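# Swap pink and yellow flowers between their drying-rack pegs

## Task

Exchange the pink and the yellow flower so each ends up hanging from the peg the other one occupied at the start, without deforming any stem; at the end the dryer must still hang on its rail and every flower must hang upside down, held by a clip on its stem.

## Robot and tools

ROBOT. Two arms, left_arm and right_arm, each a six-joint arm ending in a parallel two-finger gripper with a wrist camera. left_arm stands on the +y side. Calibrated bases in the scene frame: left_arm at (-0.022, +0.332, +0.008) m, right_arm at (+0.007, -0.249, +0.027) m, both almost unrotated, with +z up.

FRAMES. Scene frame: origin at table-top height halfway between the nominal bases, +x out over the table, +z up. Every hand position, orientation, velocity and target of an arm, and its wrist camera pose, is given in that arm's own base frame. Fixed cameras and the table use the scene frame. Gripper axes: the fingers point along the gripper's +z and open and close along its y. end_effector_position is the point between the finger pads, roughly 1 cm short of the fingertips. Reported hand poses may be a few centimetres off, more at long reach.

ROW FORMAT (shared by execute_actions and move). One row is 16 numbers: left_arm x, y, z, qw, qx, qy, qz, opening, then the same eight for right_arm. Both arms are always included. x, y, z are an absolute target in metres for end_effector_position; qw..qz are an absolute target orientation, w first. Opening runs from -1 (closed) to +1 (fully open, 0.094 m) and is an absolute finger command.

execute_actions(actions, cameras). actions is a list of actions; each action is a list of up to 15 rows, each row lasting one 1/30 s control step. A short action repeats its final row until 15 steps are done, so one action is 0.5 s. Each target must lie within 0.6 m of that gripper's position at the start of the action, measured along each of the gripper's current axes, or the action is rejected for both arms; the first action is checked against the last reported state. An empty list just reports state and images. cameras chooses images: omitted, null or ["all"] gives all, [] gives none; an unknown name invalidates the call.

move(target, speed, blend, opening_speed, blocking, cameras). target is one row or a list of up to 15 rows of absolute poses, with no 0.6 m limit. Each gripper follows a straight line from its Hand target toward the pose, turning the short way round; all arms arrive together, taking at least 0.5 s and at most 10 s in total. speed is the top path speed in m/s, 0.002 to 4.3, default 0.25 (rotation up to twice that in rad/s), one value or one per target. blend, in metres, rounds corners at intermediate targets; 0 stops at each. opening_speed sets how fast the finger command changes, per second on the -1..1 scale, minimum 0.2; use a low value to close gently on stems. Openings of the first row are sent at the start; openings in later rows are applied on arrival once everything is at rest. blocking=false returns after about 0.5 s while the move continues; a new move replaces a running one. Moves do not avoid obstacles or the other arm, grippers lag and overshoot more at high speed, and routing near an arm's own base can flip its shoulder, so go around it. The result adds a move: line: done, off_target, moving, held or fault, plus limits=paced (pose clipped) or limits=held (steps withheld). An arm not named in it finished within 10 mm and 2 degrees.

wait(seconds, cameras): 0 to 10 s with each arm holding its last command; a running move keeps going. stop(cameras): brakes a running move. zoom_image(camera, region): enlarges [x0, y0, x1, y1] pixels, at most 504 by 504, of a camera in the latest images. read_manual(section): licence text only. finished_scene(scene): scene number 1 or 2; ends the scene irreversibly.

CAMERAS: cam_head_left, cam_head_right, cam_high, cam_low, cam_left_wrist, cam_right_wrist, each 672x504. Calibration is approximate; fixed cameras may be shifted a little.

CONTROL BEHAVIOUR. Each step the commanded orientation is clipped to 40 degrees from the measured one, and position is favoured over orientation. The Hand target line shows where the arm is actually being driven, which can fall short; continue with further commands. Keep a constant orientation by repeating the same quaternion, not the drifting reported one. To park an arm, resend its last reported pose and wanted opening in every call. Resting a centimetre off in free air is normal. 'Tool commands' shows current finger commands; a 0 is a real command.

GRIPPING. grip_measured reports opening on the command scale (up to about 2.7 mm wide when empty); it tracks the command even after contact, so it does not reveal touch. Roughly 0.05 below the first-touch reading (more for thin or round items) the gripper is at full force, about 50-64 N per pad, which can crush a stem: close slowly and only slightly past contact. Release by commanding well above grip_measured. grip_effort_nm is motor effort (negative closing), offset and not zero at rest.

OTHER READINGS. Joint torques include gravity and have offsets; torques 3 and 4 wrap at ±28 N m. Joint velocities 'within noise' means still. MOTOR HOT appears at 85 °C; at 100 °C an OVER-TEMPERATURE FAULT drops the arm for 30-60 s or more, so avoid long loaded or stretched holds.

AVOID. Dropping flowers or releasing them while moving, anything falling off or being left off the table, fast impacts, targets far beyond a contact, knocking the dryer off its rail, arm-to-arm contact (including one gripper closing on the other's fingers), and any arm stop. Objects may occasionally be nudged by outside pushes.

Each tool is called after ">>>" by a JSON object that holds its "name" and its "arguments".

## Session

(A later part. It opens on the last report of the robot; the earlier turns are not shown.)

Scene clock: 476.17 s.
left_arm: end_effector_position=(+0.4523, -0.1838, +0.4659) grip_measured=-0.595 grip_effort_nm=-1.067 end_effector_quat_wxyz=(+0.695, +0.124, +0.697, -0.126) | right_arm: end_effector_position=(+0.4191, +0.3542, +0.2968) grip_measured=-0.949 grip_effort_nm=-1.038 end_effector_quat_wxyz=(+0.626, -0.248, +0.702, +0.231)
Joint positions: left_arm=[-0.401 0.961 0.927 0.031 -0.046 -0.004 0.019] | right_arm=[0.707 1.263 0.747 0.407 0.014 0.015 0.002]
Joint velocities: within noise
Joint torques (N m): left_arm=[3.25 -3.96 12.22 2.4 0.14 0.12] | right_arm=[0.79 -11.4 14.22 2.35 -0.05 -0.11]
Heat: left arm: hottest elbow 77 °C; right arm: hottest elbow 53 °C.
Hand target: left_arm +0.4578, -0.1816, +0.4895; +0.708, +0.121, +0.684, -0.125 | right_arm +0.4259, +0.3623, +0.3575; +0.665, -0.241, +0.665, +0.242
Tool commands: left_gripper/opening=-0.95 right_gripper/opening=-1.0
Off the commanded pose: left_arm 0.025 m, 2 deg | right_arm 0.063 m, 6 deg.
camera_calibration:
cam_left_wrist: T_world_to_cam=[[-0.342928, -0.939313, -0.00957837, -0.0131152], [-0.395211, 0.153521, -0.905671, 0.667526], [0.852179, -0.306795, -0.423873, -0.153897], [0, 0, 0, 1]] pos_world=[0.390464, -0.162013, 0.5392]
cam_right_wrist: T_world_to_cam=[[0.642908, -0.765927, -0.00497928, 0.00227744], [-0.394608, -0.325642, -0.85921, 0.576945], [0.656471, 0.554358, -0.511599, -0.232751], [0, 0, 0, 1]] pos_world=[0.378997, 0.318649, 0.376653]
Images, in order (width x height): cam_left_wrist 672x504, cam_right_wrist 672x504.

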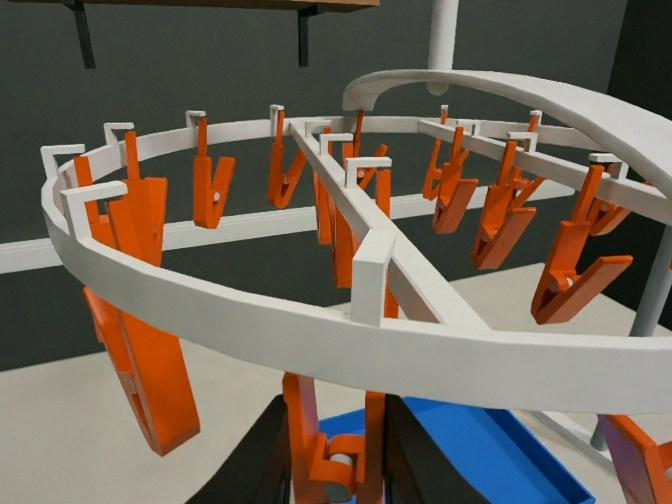

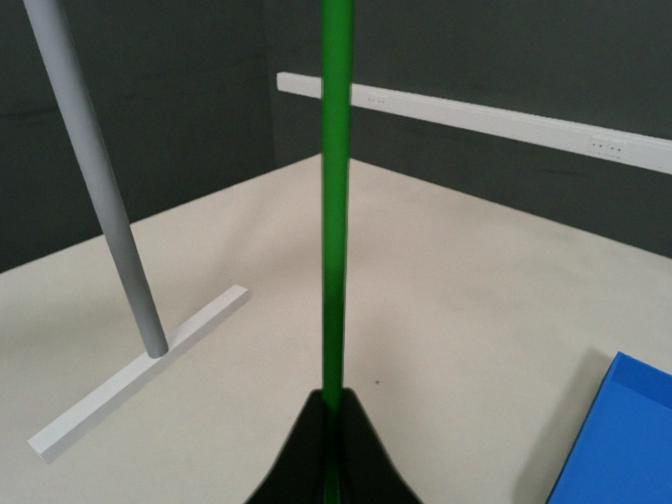

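>>> {"name": "move", "arguments": {"target": [[0.459,-0.182,0.490,0.7084,0.1206,0.6841,-0.1249,-0.95,0.428,0.363,0.310,0.6645,-0.2418,0.6645,0.2418,-1],[0.459,-0.182,0.490,0.7084,0.1206,0.6841,-0.1249,-0.95,0.440,0.365,0.295,0.6645,-0.2418,0.6645,0.2418,-1]], "speed": 0.1, "cameras": ["cam_low","cam_head_left","cam_head_right"]}}

>>> {"name": "zoom_image", "arguments": {"camera": "cam_low", "region": [285, 140, 325, 180]}}

>>> {"name": "zoom_image", "arguments": {"camera": "cam_head_right", "region": [185, 45, 225, 85]}}

>>> {"name": "zoom_image", "arguments": {"camera": "cam_head_left", "region": [200, 30, 240, 70]}}

Scene clock: 495.33 s.
left_arm: end_effector_position=(+0.4528, -0.1839, +0.4706) grip_measured=-0.595 grip_effort_nm=-1.072 end_effector_quat_wxyz=(+0.698, +0.123, +0.694, -0.127) | right_arm: end_effector_position=(+0.4335, +0.3665, +0.2901) grip_measured=-0.949 grip_effort_nm=-1.033 end_effector_quat_wxyz=(+0.655, -0.242, +0.672, +0.247)
Joint positions: left_arm=[-0.401 0.962 0.933 0.036 -0.046 -0.004 0.019] | right_arm=[0.701 1.361 0.747 0.595 -0.004 0.015 0.002]
Joint velocities: within noise
Joint torques (N m): left_arm=[3.25 -3.9 11.82 2.19 0.15 0.12] | right_arm=[-0.26 -9.7 8.58 2.78 -0.09 -0.11]
Heat: left arm: hottest elbow 77 °C; right arm: hottest elbow 56 °C.
Hand target: left_arm +0.4582, -0.1818, +0.4897; +0.708, +0.121, +0.684, -0.125 | right_arm +0.4399, +0.3648, +0.2950; +0.664, -0.242, +0.665, +0.242
Off the commanded pose: left_arm 0.020 m, 2 deg | right_arm 0.008 m, 1 deg.
move: off_target (left_arm)
Images, in order (width x height): cam_head_left 672x504, cam_head_right 672x504, cam_low 672x504.

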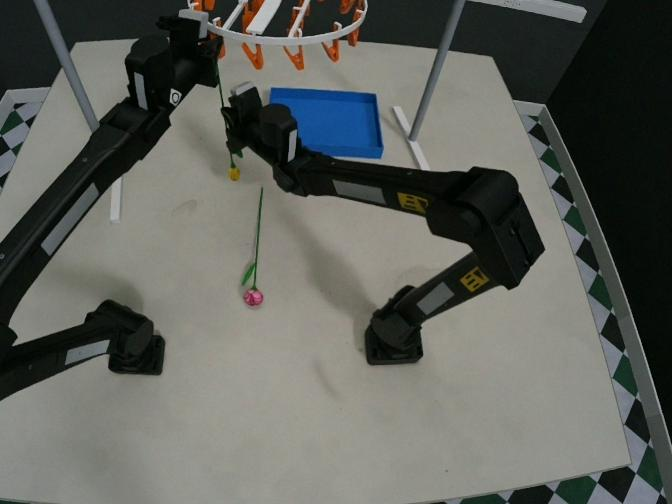

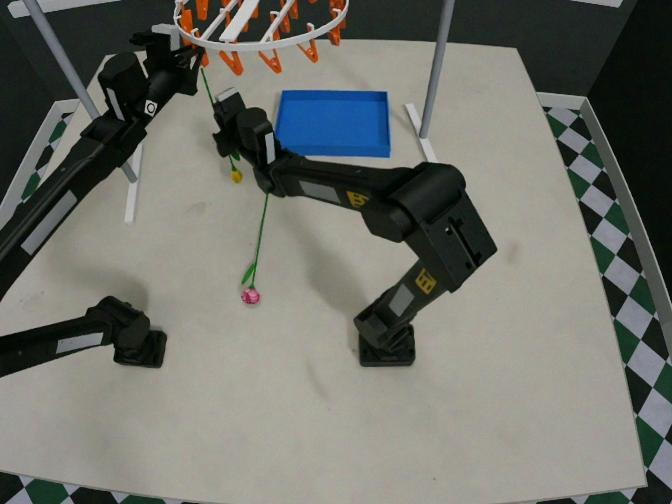

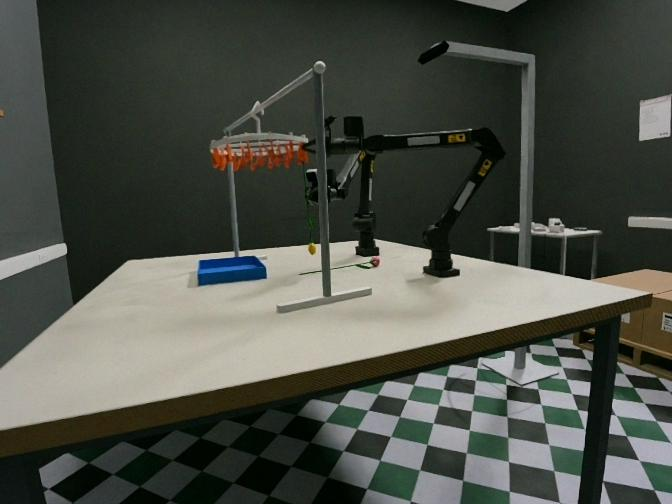

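Scaled by 12.600 from the camera's 672x504 image, which has a finer 960x720 frame.

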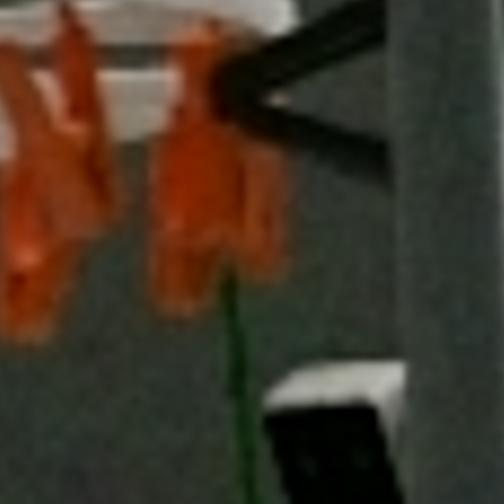

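Scaled by 12.600 from the camera's 672x504 image, which has a finer 960x720 frame.

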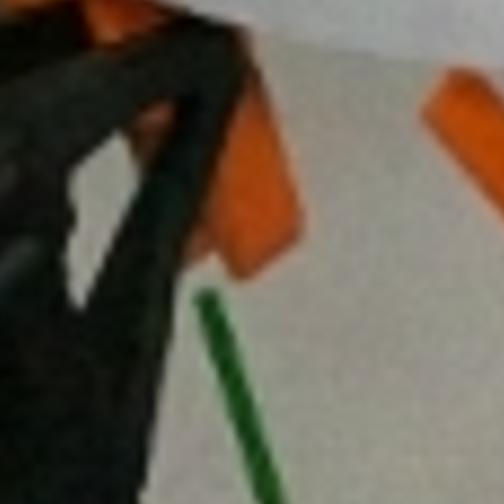

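Scaled by 12.600 from the camera's 672x504 image, which has a finer 960x720 frame.

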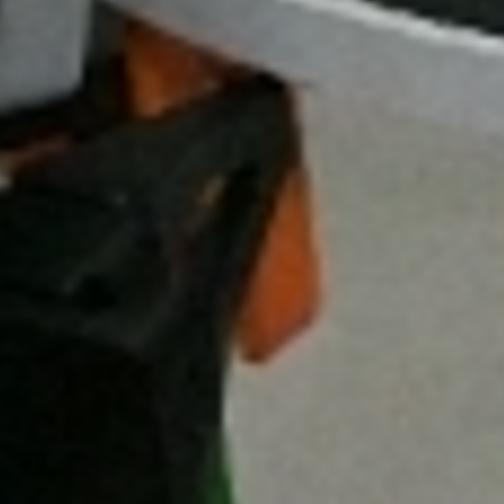

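>>> {"name": "execute_actions", "arguments": {"actions": [], "cameras": ["cam_low","cam_high"]}}

>>> {"name": "zoom_image", "arguments": {"camera": "cam_low", "region": [205, 100, 325, 190]}}

>>> {"name": "zoom_image", "arguments": {"camera": "cam_high", "region": [250, 80, 450, 230]}}

Scene clock: 501.97 s.
left_arm: end_effector_position=(+0.4528, -0.1839, +0.4706) grip_measured=-0.595 grip_effort_nm=-1.062 end_effector_quat_wxyz=(+0.698, +0.123, +0.694, -0.127) | right_arm: end_effector_position=(+0.4335, +0.3666, +0.2904) grip_measured=-0.949 grip_effort_nm=-1.038 end_effector_quat_wxyz=(+0.656, -0.242, +0.671, +0.247)
Joint positions: left_arm=[-0.401 0.962 0.933 0.036 -0.046 -0.004 0.019] | right_arm=[0.701 1.361 0.747 0.596 -0.004 0.015 0.002]
Joint velocities: within noise
Joint torques (N m): left_arm=[3.25 -3.96 11.84 2.19 0.15 0.12] | right_arm=[-0.21 -9.76 8.58 2.78 -0.09 -0.11]
Heat: left arm: hottest elbow 76 °C; right arm: hottest elbow 56 °C.
Hand target: left_arm +0.4582, -0.1818, +0.4897; +0.708, +0.121, +0.684, -0.125 | right_arm +0.4399, +0.3648, +0.2950; +0.664, -0.242, +0.665, +0.242
Tool commands: left_gripper/opening=-0.95 right_gripper/opening=-1.0
Off the commanded pose: left_arm 0.020 m, 2 deg | right_arm 0.008 m, 1 deg.
Images, in order (width x height): cam_high 672x504, cam_low 672x504.

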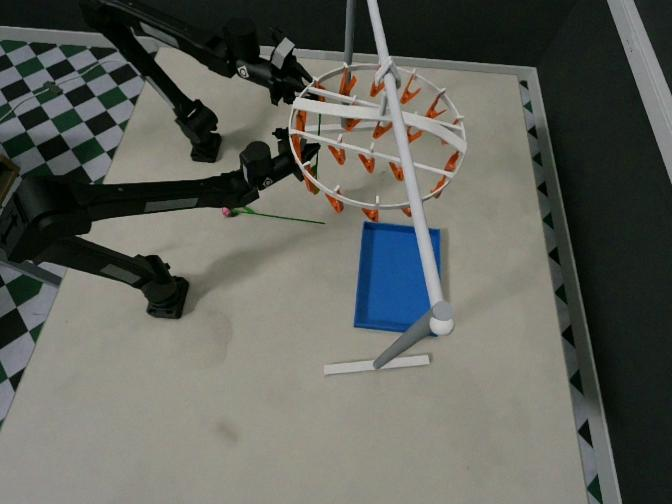

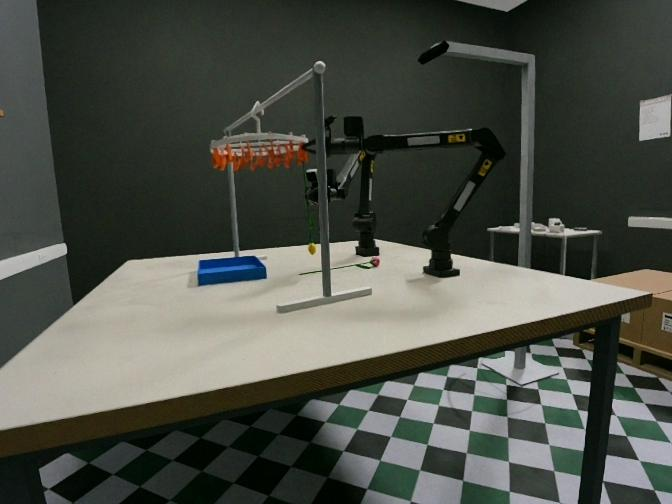

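Scaled by 4.200 from the camera's 672x504 image, which has a finer 960x720 frame.

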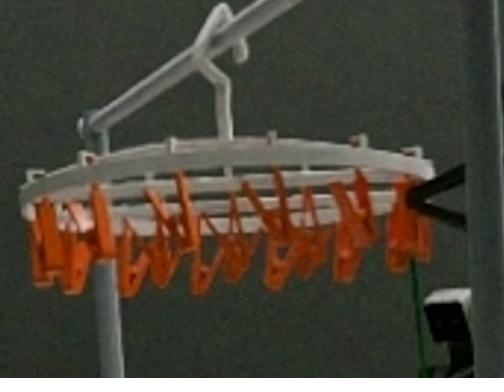

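Scaled by 2.520 from the camera's 672x504 image, which has a finer 960x720 frame.

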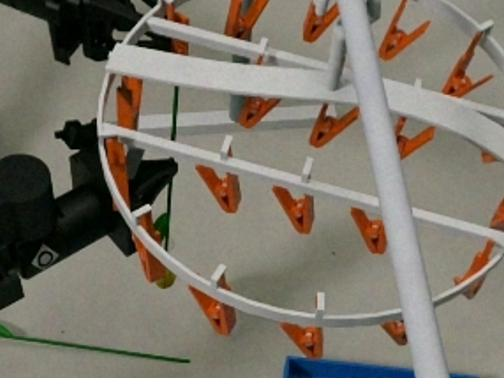

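>>> {"name": "zoom_image", "arguments": {"camera": "cam_high", "region": [295, 60, 345, 120]}}

>>> {"name": "zoom_image", "arguments": {"camera": "cam_low", "region": [265, 130, 325, 190]}}

Scaled by 8.400 from the camera's 672x504 image, which has a finer 960x720 frame.

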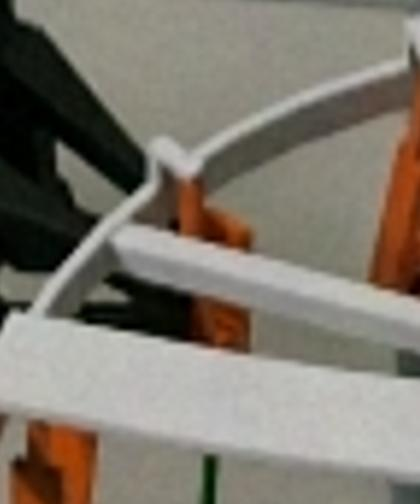

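Scaled by 8.400 from the camera's 672x504 image, which has a finer 960x720 frame.

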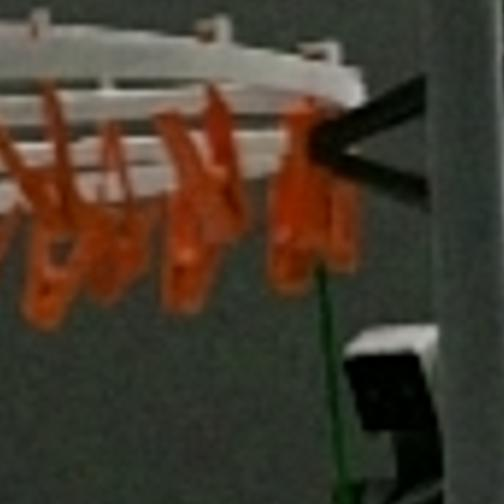

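>>> {"name": "move", "arguments": {"target": [[0.459,-0.182,0.490,0.7084,0.1206,0.6841,-0.1249,-0.95,0.444,0.354,0.292,0.6645,-0.2418,0.6645,0.2418,-1],[0.459,-0.182,0.490,0.7084,0.1206,0.6841,-0.1249,-0.95,0.444,0.361,0.322,0.6645,-0.2418,0.6645,0.2418,-1]], "speed": 0.1, "cameras": ["cam_low","cam_high","cam_head_right"]}}

>>> {"name": "zoom_image", "arguments": {"camera": "cam_low", "region": [285, 140, 325, 180]}}

>>> {"name": "zoom_image", "arguments": {"camera": "cam_head_right", "region": [185, 45, 225, 85]}}

>>> {"name": "zoom_image", "arguments": {"camera": "cam_high", "region": [295, 60, 345, 120]}}

Scene clock: 542.00 s.
left_arm: end_effector_position=(+0.4528, -0.1839, +0.4706) grip_measured=-0.595 grip_effort_nm=-1.067 end_effector_quat_wxyz=(+0.698, +0.123, +0.694, -0.127) | right_arm: end_effector_position=(+0.4366, +0.3542, +0.2926) grip_measured=-0.949 grip_effort_nm=-1.033 end_effector_quat_wxyz=(+0.647, -0.242, +0.682, +0.241)
Joint positions: left_arm=[-0.401 0.962 0.933 0.036 -0.046 -0.004 0.019] | right_arm=[0.675 1.33 0.747 0.535 -0.023 0.015 0.002]
Joint velocities: within noise
Joint torques (N m): left_arm=[3.19 -3.9 11.84 2.19 0.15 0.12] | right_arm=[0.73 -10.81 11.48 1.7 0.07 -0.11]
Heat: left arm: hottest elbow 74 °C; right arm: hottest elbow 52 °C.
Hand target: left_arm +0.4582, -0.1818, +0.4897; +0.708, +0.121, +0.684, -0.125 | right_arm +0.4428, +0.3600, +0.3220; +0.665, -0.242, +0.664, +0.242
Off the commanded pose: left_arm 0.020 m, 2 deg | right_arm 0.031 m, 3 deg.
move: off_target (left_arm, right_arm)
Images, in order (width x height): cam_head_right 672x504, cam_high 672x504, cam_low 672x504.

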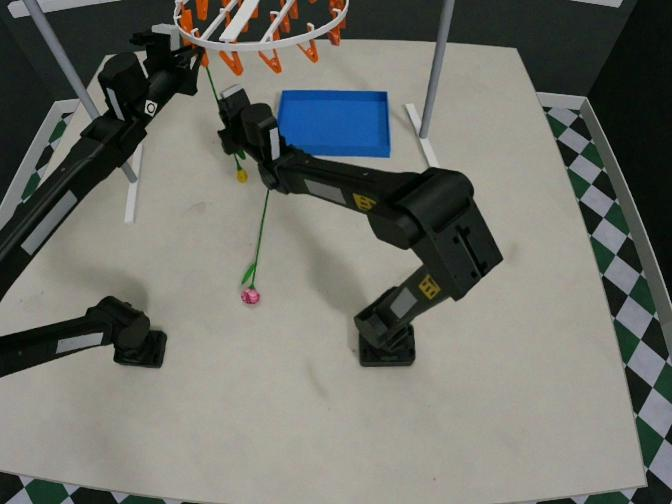

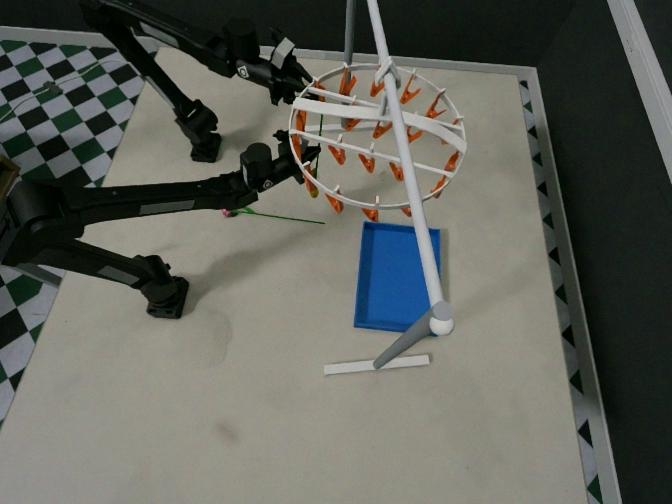

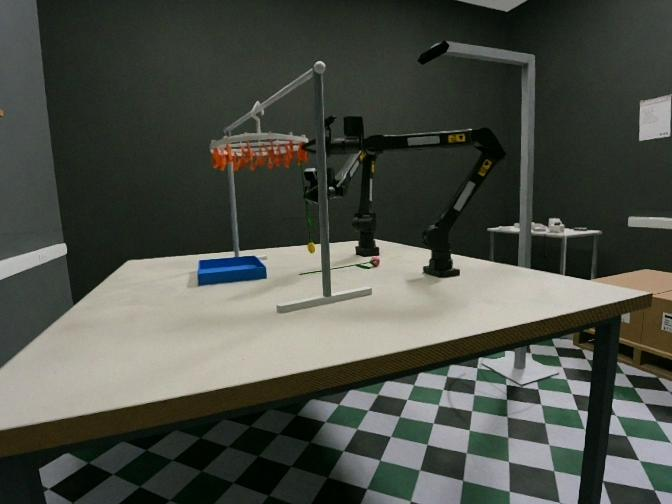

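Scaled by 12.600 from the camera's 672x504 image, which has a finer 960x720 frame.

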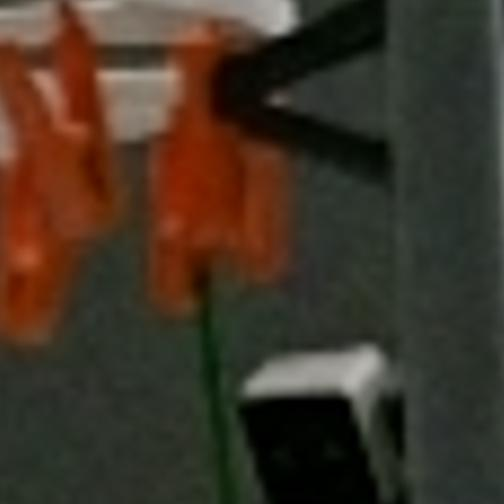

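Scaled by 12.600 from the camera's 672x504 image, which has a finer 960x720 frame.

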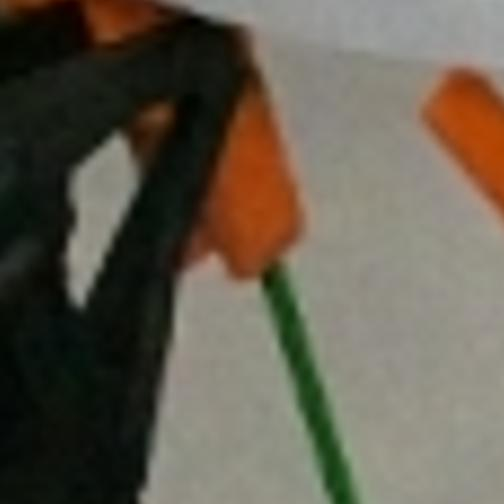

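Scaled by 8.400 from the camera's 672x504 image, which has a finer 960x720 frame.

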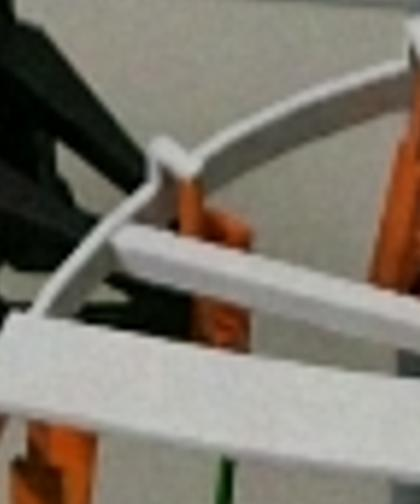

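>>> {"name": "move", "arguments": {"target": [0.459,-0.182,0.490,0.7084,0.1206,0.6841,-0.1249,-0.95,0.440,0.363,0.352,0.6645,-0.2418,0.6645,0.2418,-1], "speed": 0.1, "cameras": ["cam_low","cam_head_left","cam_head_right"]}}

>>> {"name": "zoom_image", "arguments": {"camera": "cam_low", "region": [285, 140, 325, 180]}}

>>> {"name": "zoom_image", "arguments": {"camera": "cam_head_right", "region": [185, 45, 225, 85]}}

>>> {"name": "zoom_image", "arguments": {"camera": "cam_head_left", "region": [200, 30, 240, 70]}}

Scene clock: 550.13 s.
left_arm: end_effector_position=(+0.4529, -0.1841, +0.4704) grip_measured=-0.595 grip_effort_nm=-1.067 end_effector_quat_wxyz=(+0.698, +0.123, +0.694, -0.127) | right_arm: end_effector_position=(+0.4342, +0.3515, +0.3176) grip_measured=-0.949 grip_effort_nm=-1.033 end_effector_quat_wxyz=(+0.646, -0.240, +0.685, +0.238)
Joint positions: left_arm=[-0.401 0.962 0.933 0.036 -0.045 -0.004 0.019] | right_arm=[0.677 1.277 0.781 0.442 -0.013 0.015 0.002]
Joint velocities: within noise
Joint torques (N m): left_arm=[3.31 -3.96 11.82 2.22 0.14 0.13] | right_arm=[1.49 -10.05 12.6 1.85 0.09 -0.1]
Heat: left arm: hottest elbow 74 °C; right arm: hottest elbow 53 °C.
Hand target: left_arm +0.4582, -0.1818, +0.4897; +0.709, +0.121, +0.684, -0.125 | right_arm +0.4382, +0.3616, +0.3520; +0.665, -0.242, +0.664, +0.242
Off the commanded pose: left_arm 0.021 m, 2 deg | right_arm 0.037 m, 3 deg.
move: off_target (left_arm, right_arm)
Images, in order (width x height): cam_head_left 672x504, cam_head_right 672x504, cam_low 672x504.

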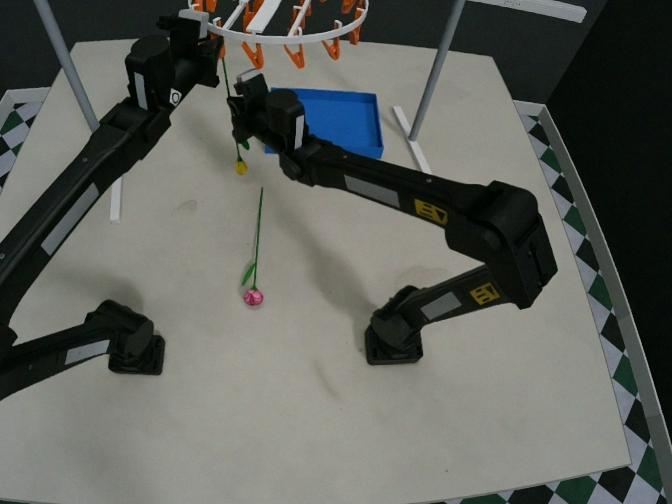

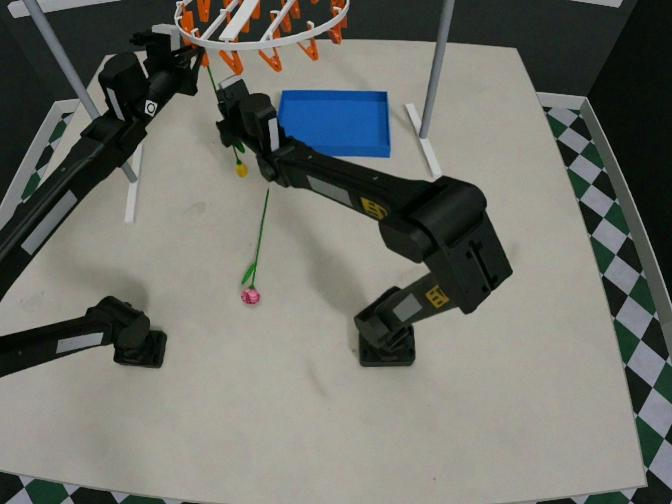

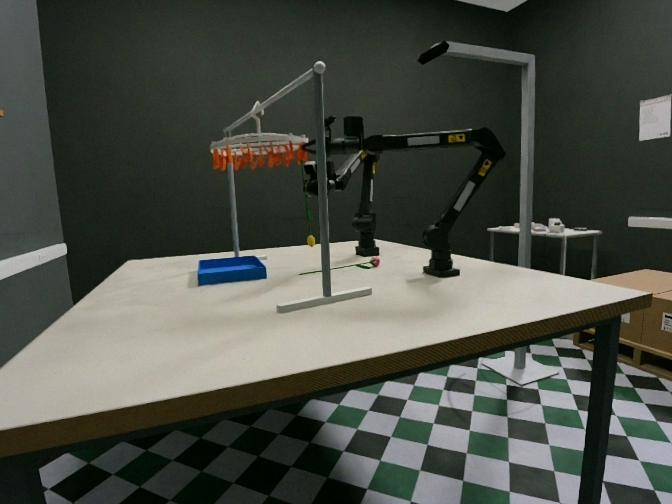

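Scaled by 12.600 from the camera's 672x504 image, which has a finer 960x720 frame.

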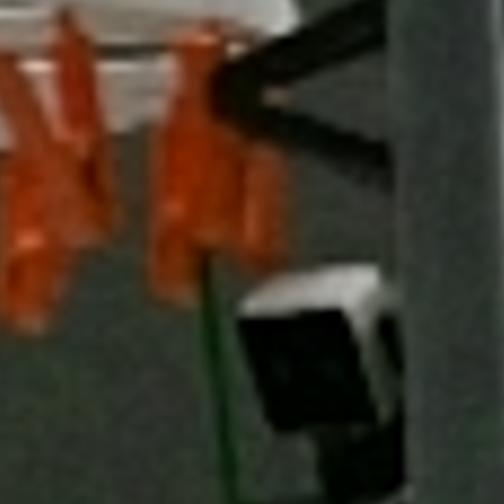

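Scaled by 12.600 from the camera's 672x504 image, which has a finer 960x720 frame.

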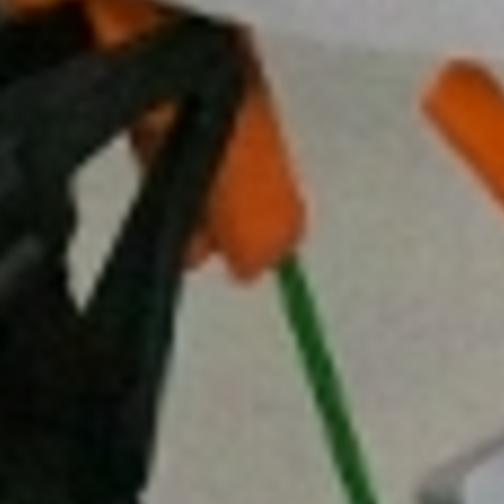

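Scaled by 12.600 from the camera's 672x504 image, which has a finer 960x720 frame.

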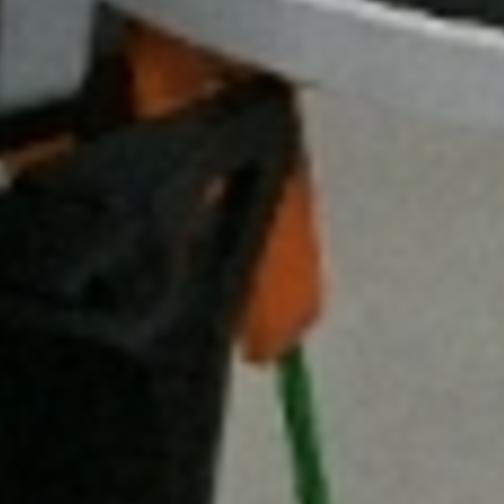

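>>> {"name": "move", "arguments": {"target": [0.459,-0.182,0.490,0.7084,0.1206,0.6841,-0.1249,-0.95,0.435,0.369,0.348,0.6645,-0.2418,0.6645,0.2418,-1], "speed": 0.1, "cameras": ["cam_low","cam_high","cam_head_left","cam_head_right"]}}

>>> {"name": "zoom_image", "arguments": {"camera": "cam_low", "region": [285, 140, 325, 180]}}

>>> {"name": "zoom_image", "arguments": {"camera": "cam_head_right", "region": [185, 45, 225, 85]}}

>>> {"name": "zoom_image", "arguments": {"camera": "cam_head_left", "region": [200, 30, 240, 70]}}

>>> {"name": "zoom_image", "arguments": {"camera": "cam_high", "region": [295, 60, 345, 120]}}

Scene clock: 562.43 s.
left_arm: end_effector_position=(+0.4529, -0.1841, +0.4704) grip_measured=-0.595 grip_effort_nm=-1.062 end_effector_quat_wxyz=(+0.698, +0.123, +0.694, -0.127) | right_arm: end_effector_position=(+0.4292, +0.3576, +0.3174) grip_measured=-0.949 grip_effort_nm=-1.033 end_effector_quat_wxyz=(+0.645, -0.241, +0.685, +0.237)
Joint positions: left_arm=[-0.401 0.962 0.933 0.036 -0.045 -0.004 0.019] | right_arm=[0.698 1.277 0.781 0.441 0.007 0.015 0.002]
Joint velocities: within noise
Joint torques (N m): left_arm=[3.25 -3.96 11.84 2.19 0.14 0.12] | right_arm=[1.44 -9.47 12.18 2.26 0.1 -0.1]
Heat: left arm: hottest elbow 74 °C; right arm: hottest elbow 54 °C.
Hand target: left_arm +0.4582, -0.1818, +0.4897; +0.709, +0.121, +0.684, -0.125 | right_arm +0.4335, +0.3677, +0.3479; +0.665, -0.241, +0.665, +0.242
Off the commanded pose: left_arm 0.021 m, 2 deg | right_arm 0.033 m, 3 deg.
move: off_target (left_arm, right_arm)
Images, in order (width x height): cam_head_left 672x504, cam_head_right 672x504, cam_high 672x504, cam_low 672x504.

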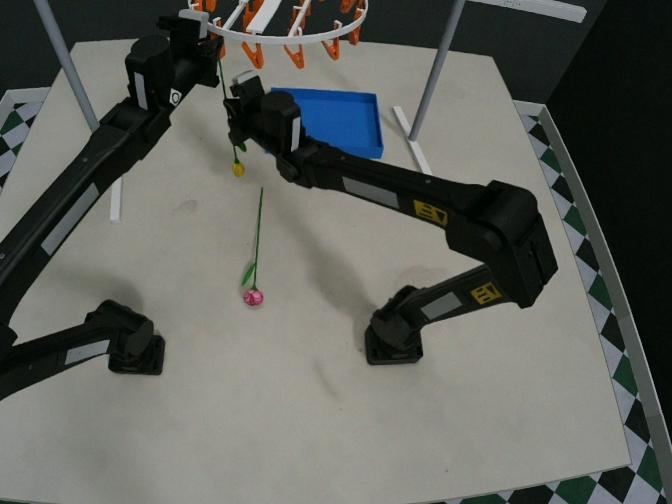

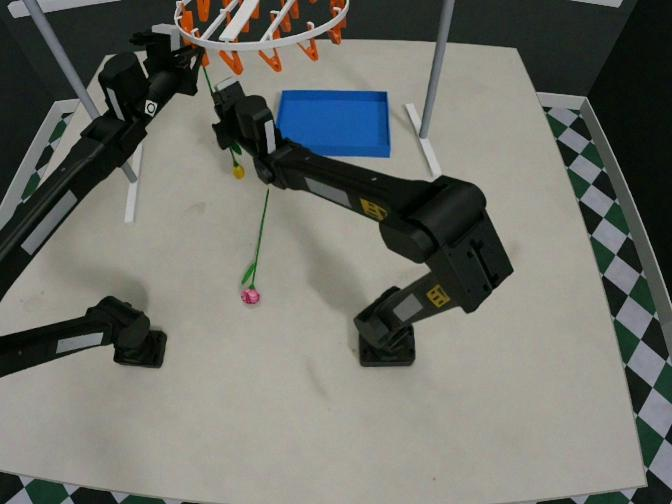

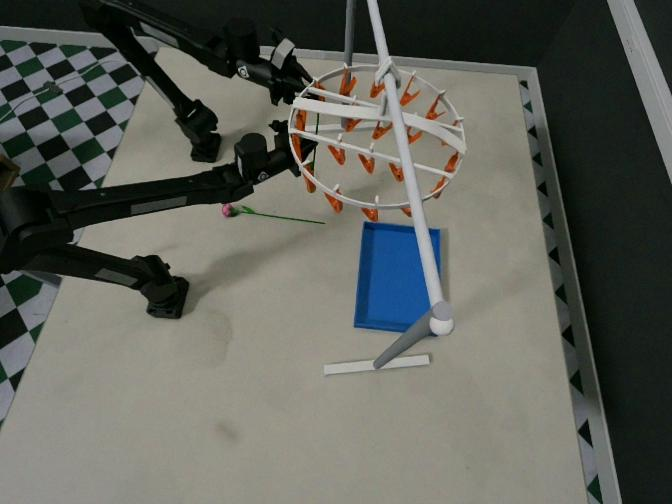

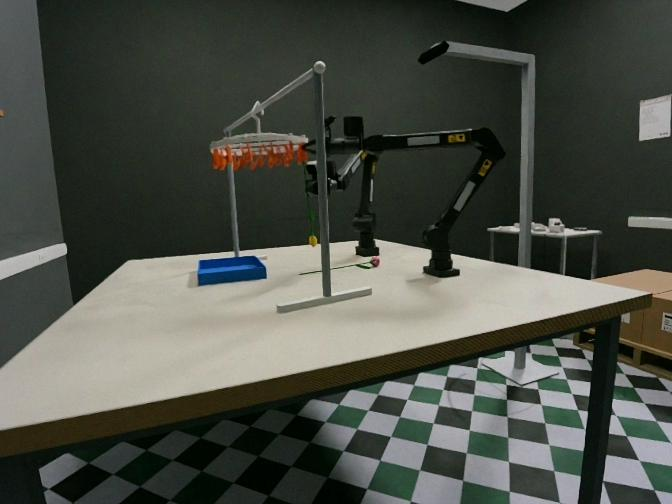

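Scaled by 12.600 from the camera's 672x504 image, which has a finer 960x720 frame.

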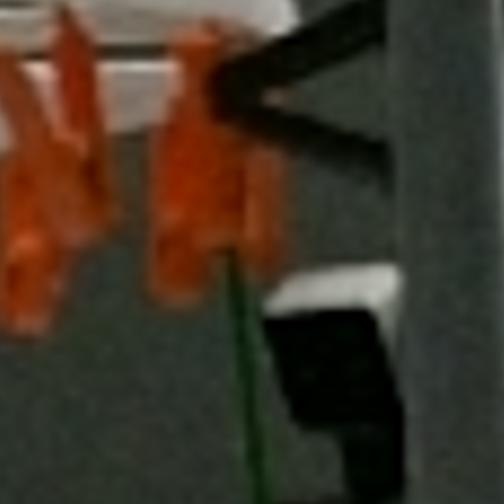

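Scaled by 12.600 from the camera's 672x504 image, which has a finer 960x720 frame.

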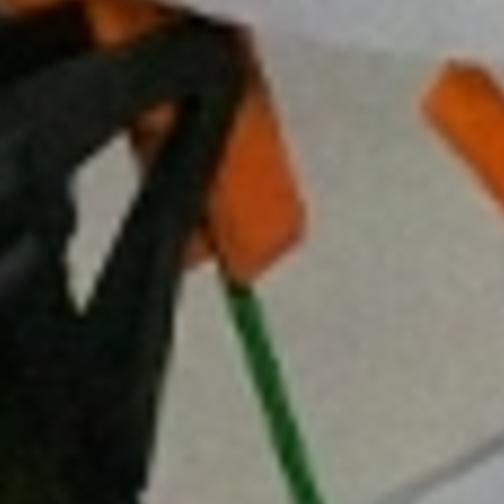

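Scaled by 12.600 from the camera's 672x504 image, which has a finer 960x720 frame.

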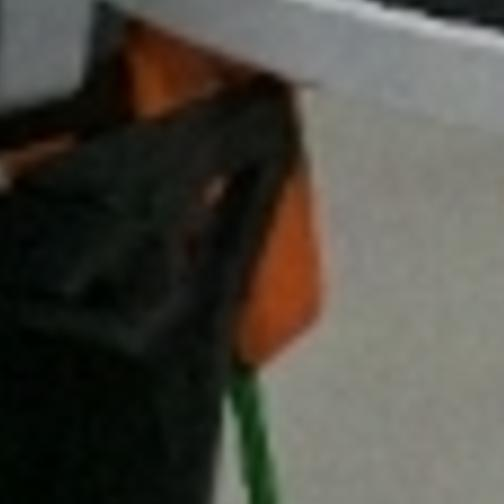

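Scaled by 8.400 from the camera's 672x504 image, which has a finer 960x720 frame.

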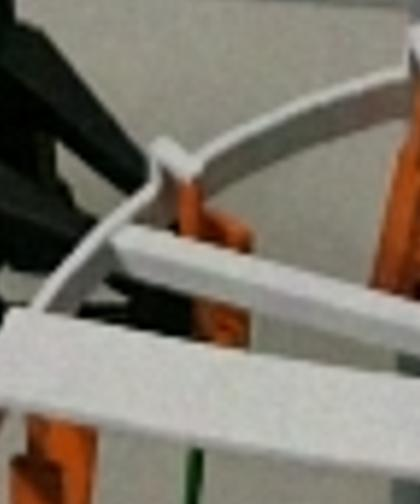

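>>> {"name": "move", "arguments": {"target": [0.459,-0.182,0.490,0.7084,0.1206,0.6841,-0.1249,0.4,0.435,0.369,0.348,0.6645,-0.2418,0.6645,0.2418,-1], "opening_speed": 1.0, "cameras": ["cam_low","cam_head_left","cam_head_right","cam_right_wrist"]}}

>>> {"name": "zoom_image", "arguments": {"camera": "cam_low", "region": [285, 140, 325, 180]}}

>>> {"name": "zoom_image", "arguments": {"camera": "cam_head_right", "region": [185, 45, 225, 85]}}

>>> {"name": "zoom_image", "arguments": {"camera": "cam_head_left", "region": [200, 30, 240, 70]}}

Scene clock: 568.57 s.
left_arm: end_effector_position=(+0.4529, -0.1841, +0.4704) grip_measured=+0.398 grip_effort_nm=0.056 end_effector_quat_wxyz=(+0.698, +0.123, +0.694, -0.127) | right_arm: end_effector_position=(+0.4293, +0.3576, +0.3174) grip_measured=-0.949 grip_effort_nm=-1.028 end_effector_quat_wxyz=(+0.645, -0.241, +0.685, +0.237)
Joint positions: left_arm=[-0.401 0.962 0.933 0.036 -0.045 -0.004 0.066] | right_arm=[0.698 1.277 0.781 0.441 0.008 0.015 0.002]
Joint velocities: within noise
Joint torques (N m): left_arm=[3.25 -4.01 11.84 2.22 0.14 0.12] | right_arm=[1.32 -9.52 12.19 2.22 0.08 -0.1]
Heat: left arm: hottest elbow 74 °C; right arm: hottest elbow 55 °C.
Hand target: left_arm +0.4582, -0.1818, +0.4898; +0.709, +0.121, +0.684, -0.125 | right_arm +0.4335, +0.3677, +0.3479; +0.665, -0.241, +0.665, +0.242
Off the commanded pose: left_arm 0.021 m, 2 deg | right_arm 0.033 m, 3 deg.
move: off_target (left_arm, right_arm)
camera_calibration:
cam_right_wrist: T_world_to_cam=[[0.640737, -0.767739, -0.00572634, 0.000173898], [-0.359981, -0.293826, -0.885483, 0.581796], [0.678138, 0.569423, -0.464637, -0.260379], [0, 0, 0, 1]] pos_world=[0.385897, 0.319346, 0.39419]
Images, in order (width x height): cam_head_left 672x504, cam_head_right 672x504, cam_low 672x504, cam_right_wrist 672x504.

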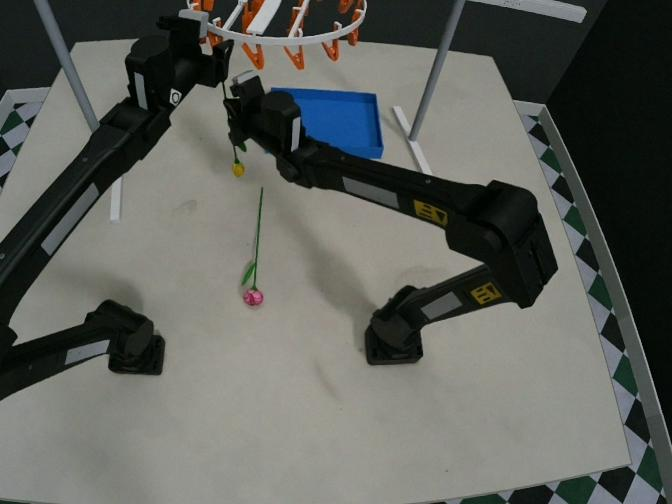

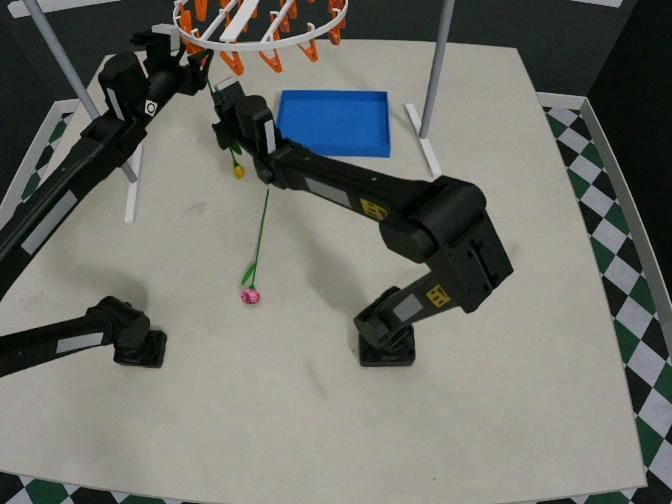

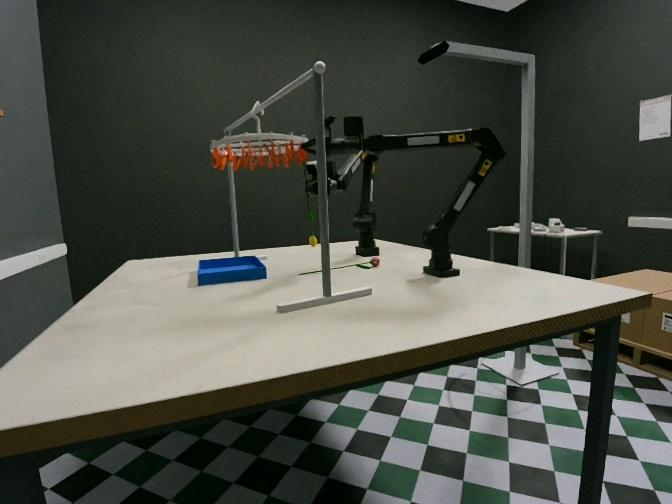

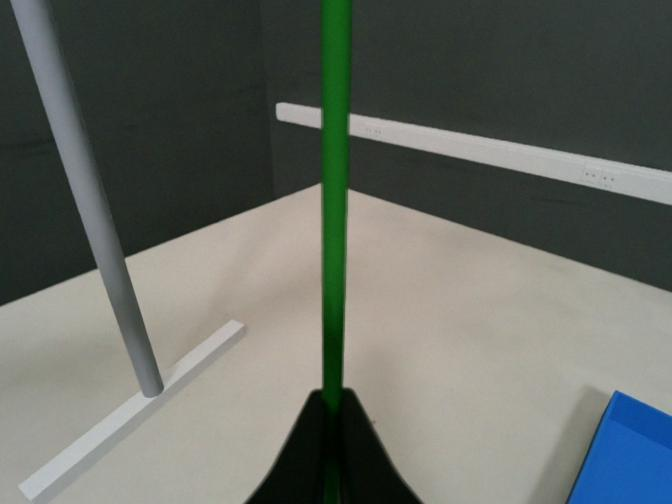

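Scaled by 12.600 from the camera's 672x504 image, which has a finer 960x720 frame.

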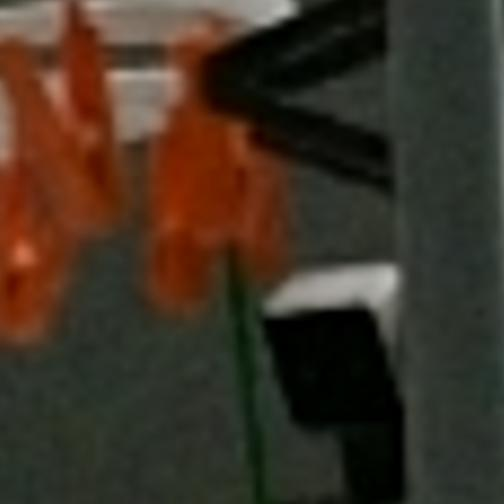

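Scaled by 12.600 from the camera's 672x504 image, which has a finer 960x720 frame.

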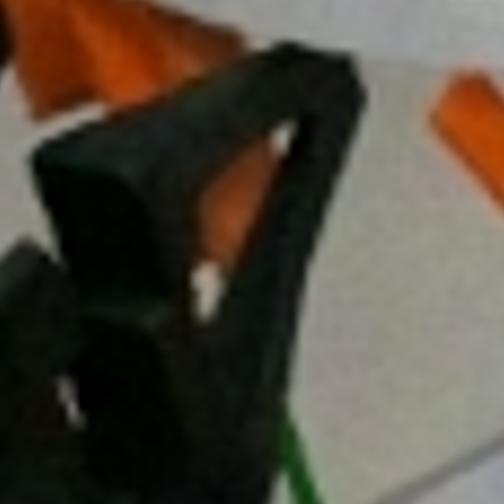

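Scaled by 12.600 from the camera's 672x504 image, which has a finer 960x720 frame.

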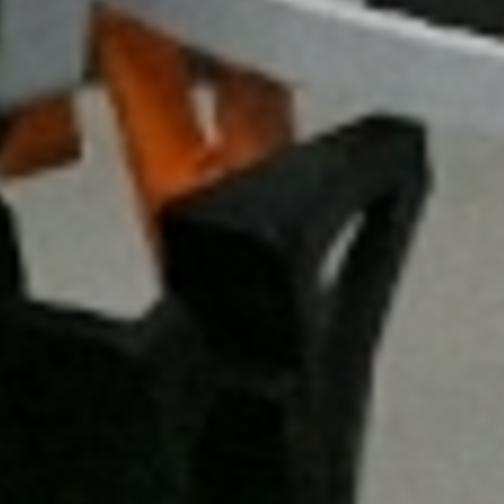

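>>> {"name": "move", "arguments": {"target": [[0.43,-0.176,0.485,0.7084,0.1206,0.6841,-0.1249,0.4,0.435,0.369,0.348,0.6645,-0.2418,0.6645,0.2418,-1],[0.34,-0.143,0.475,0.7084,0.1206,0.6841,-0.1249,0.4,0.435,0.369,0.348,0.6645,-0.2418,0.6645,0.2418,-1]], "speed": 0.15, "cameras": ["cam_low","cam_left_wrist","cam_head_right"]}}

>>> {"name": "zoom_image", "arguments": {"camera": "cam_low", "region": [285, 140, 325, 180]}}

>>> {"name": "zoom_image", "arguments": {"camera": "cam_head_right", "region": [185, 45, 225, 85]}}

Scene clock: 574.67 s.
left_arm: end_effector_position=(+0.3429, -0.1399, +0.4747) grip_measured=+0.398 grip_effort_nm=0.051 end_effector_quat_wxyz=(+0.710, +0.115, +0.684, -0.125) | right_arm: end_effector_position=(+0.4293, +0.3576, +0.3174) grip_measured=-0.949 grip_effort_nm=-1.043 end_effector_quat_wxyz=(+0.645, -0.241, +0.685, +0.237)
Joint positions: left_arm=[-0.426 0.603 0.771 -0.13 -0.086 -0.004 0.066] | right_arm=[0.698 1.277 0.781 0.441 0.008 0.015 0.002]
Joint velocities: within noise
Joint torques (N m): left_arm=[1.73 -0.91 9.13 1.76 -0.08 0.14] | right_arm=[1.26 -9.47 12.21 2.28 0.08 -0.11]
Heat: left arm: hottest elbow 74 °C; right arm: hottest elbow 56 °C.
Hand target: left_arm +0.3401, -0.1430, +0.4750; +0.708, +0.121, +0.684, -0.125 | right_arm +0.4335, +0.3677, +0.3479; +0.665, -0.241, +0.665, +0.242
Off the commanded pose: left_arm 0.004 m, 1 deg | right_arm 0.033 m, 3 deg.
move: off_target (right_arm)
camera_calibration:
cam_left_wrist: T_world_to_cam=[[-0.328325, -0.944547, -0.00589061, -0.0168025], [-0.362508, 0.131762, -0.922619, 0.619363], [0.872233, -0.300783, -0.385667, -0.0677129], [0, 0, 0, 1]] pos_world=[0.278069, -0.117846, 0.545223]
Images, in order (width x height): cam_head_right 672x504, cam_low 672x504, cam_left_wrist 672x504.

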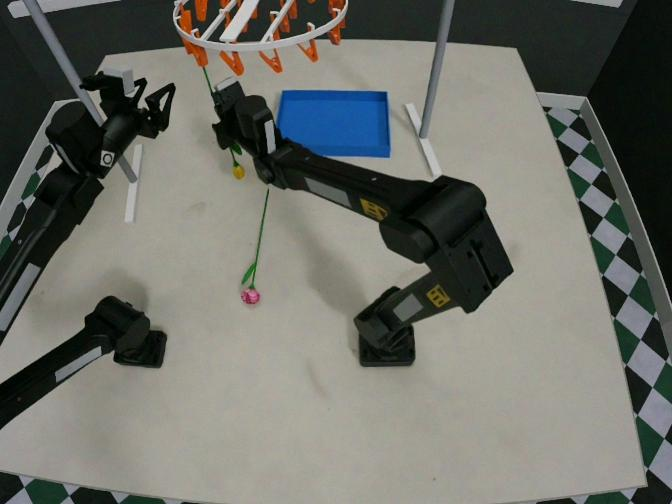

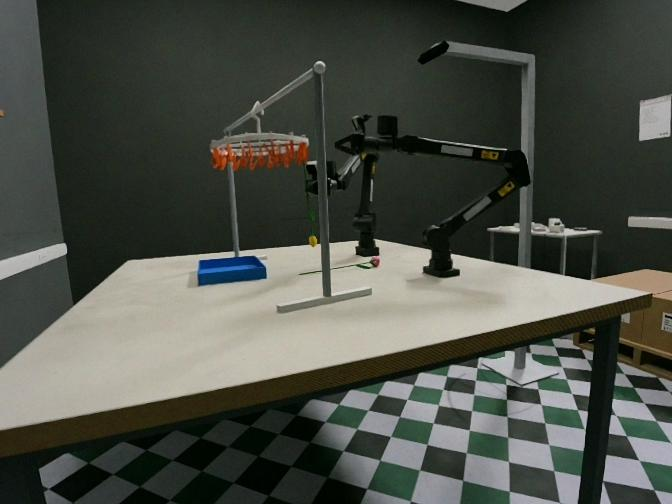

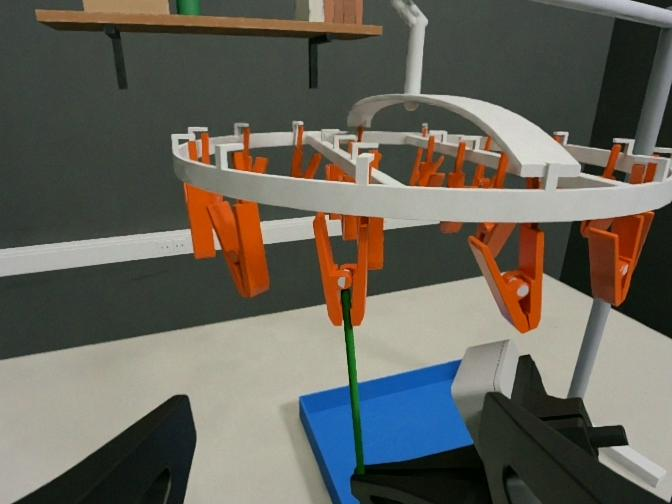

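Scaled by 12.600 from the camera's 672x504 image, which has a finer 960x720 frame.

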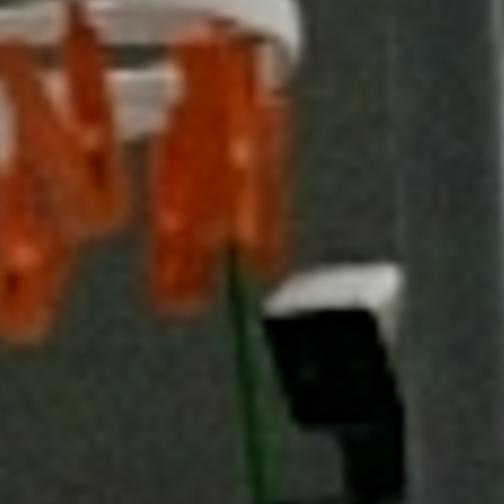

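Scaled by 12.600 from the camera's 672x504 image, which has a finer 960x720 frame.

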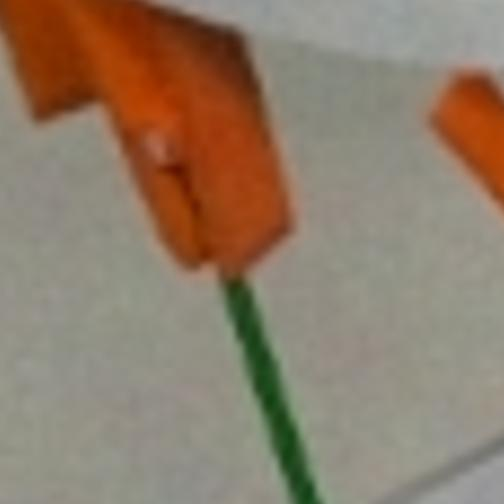

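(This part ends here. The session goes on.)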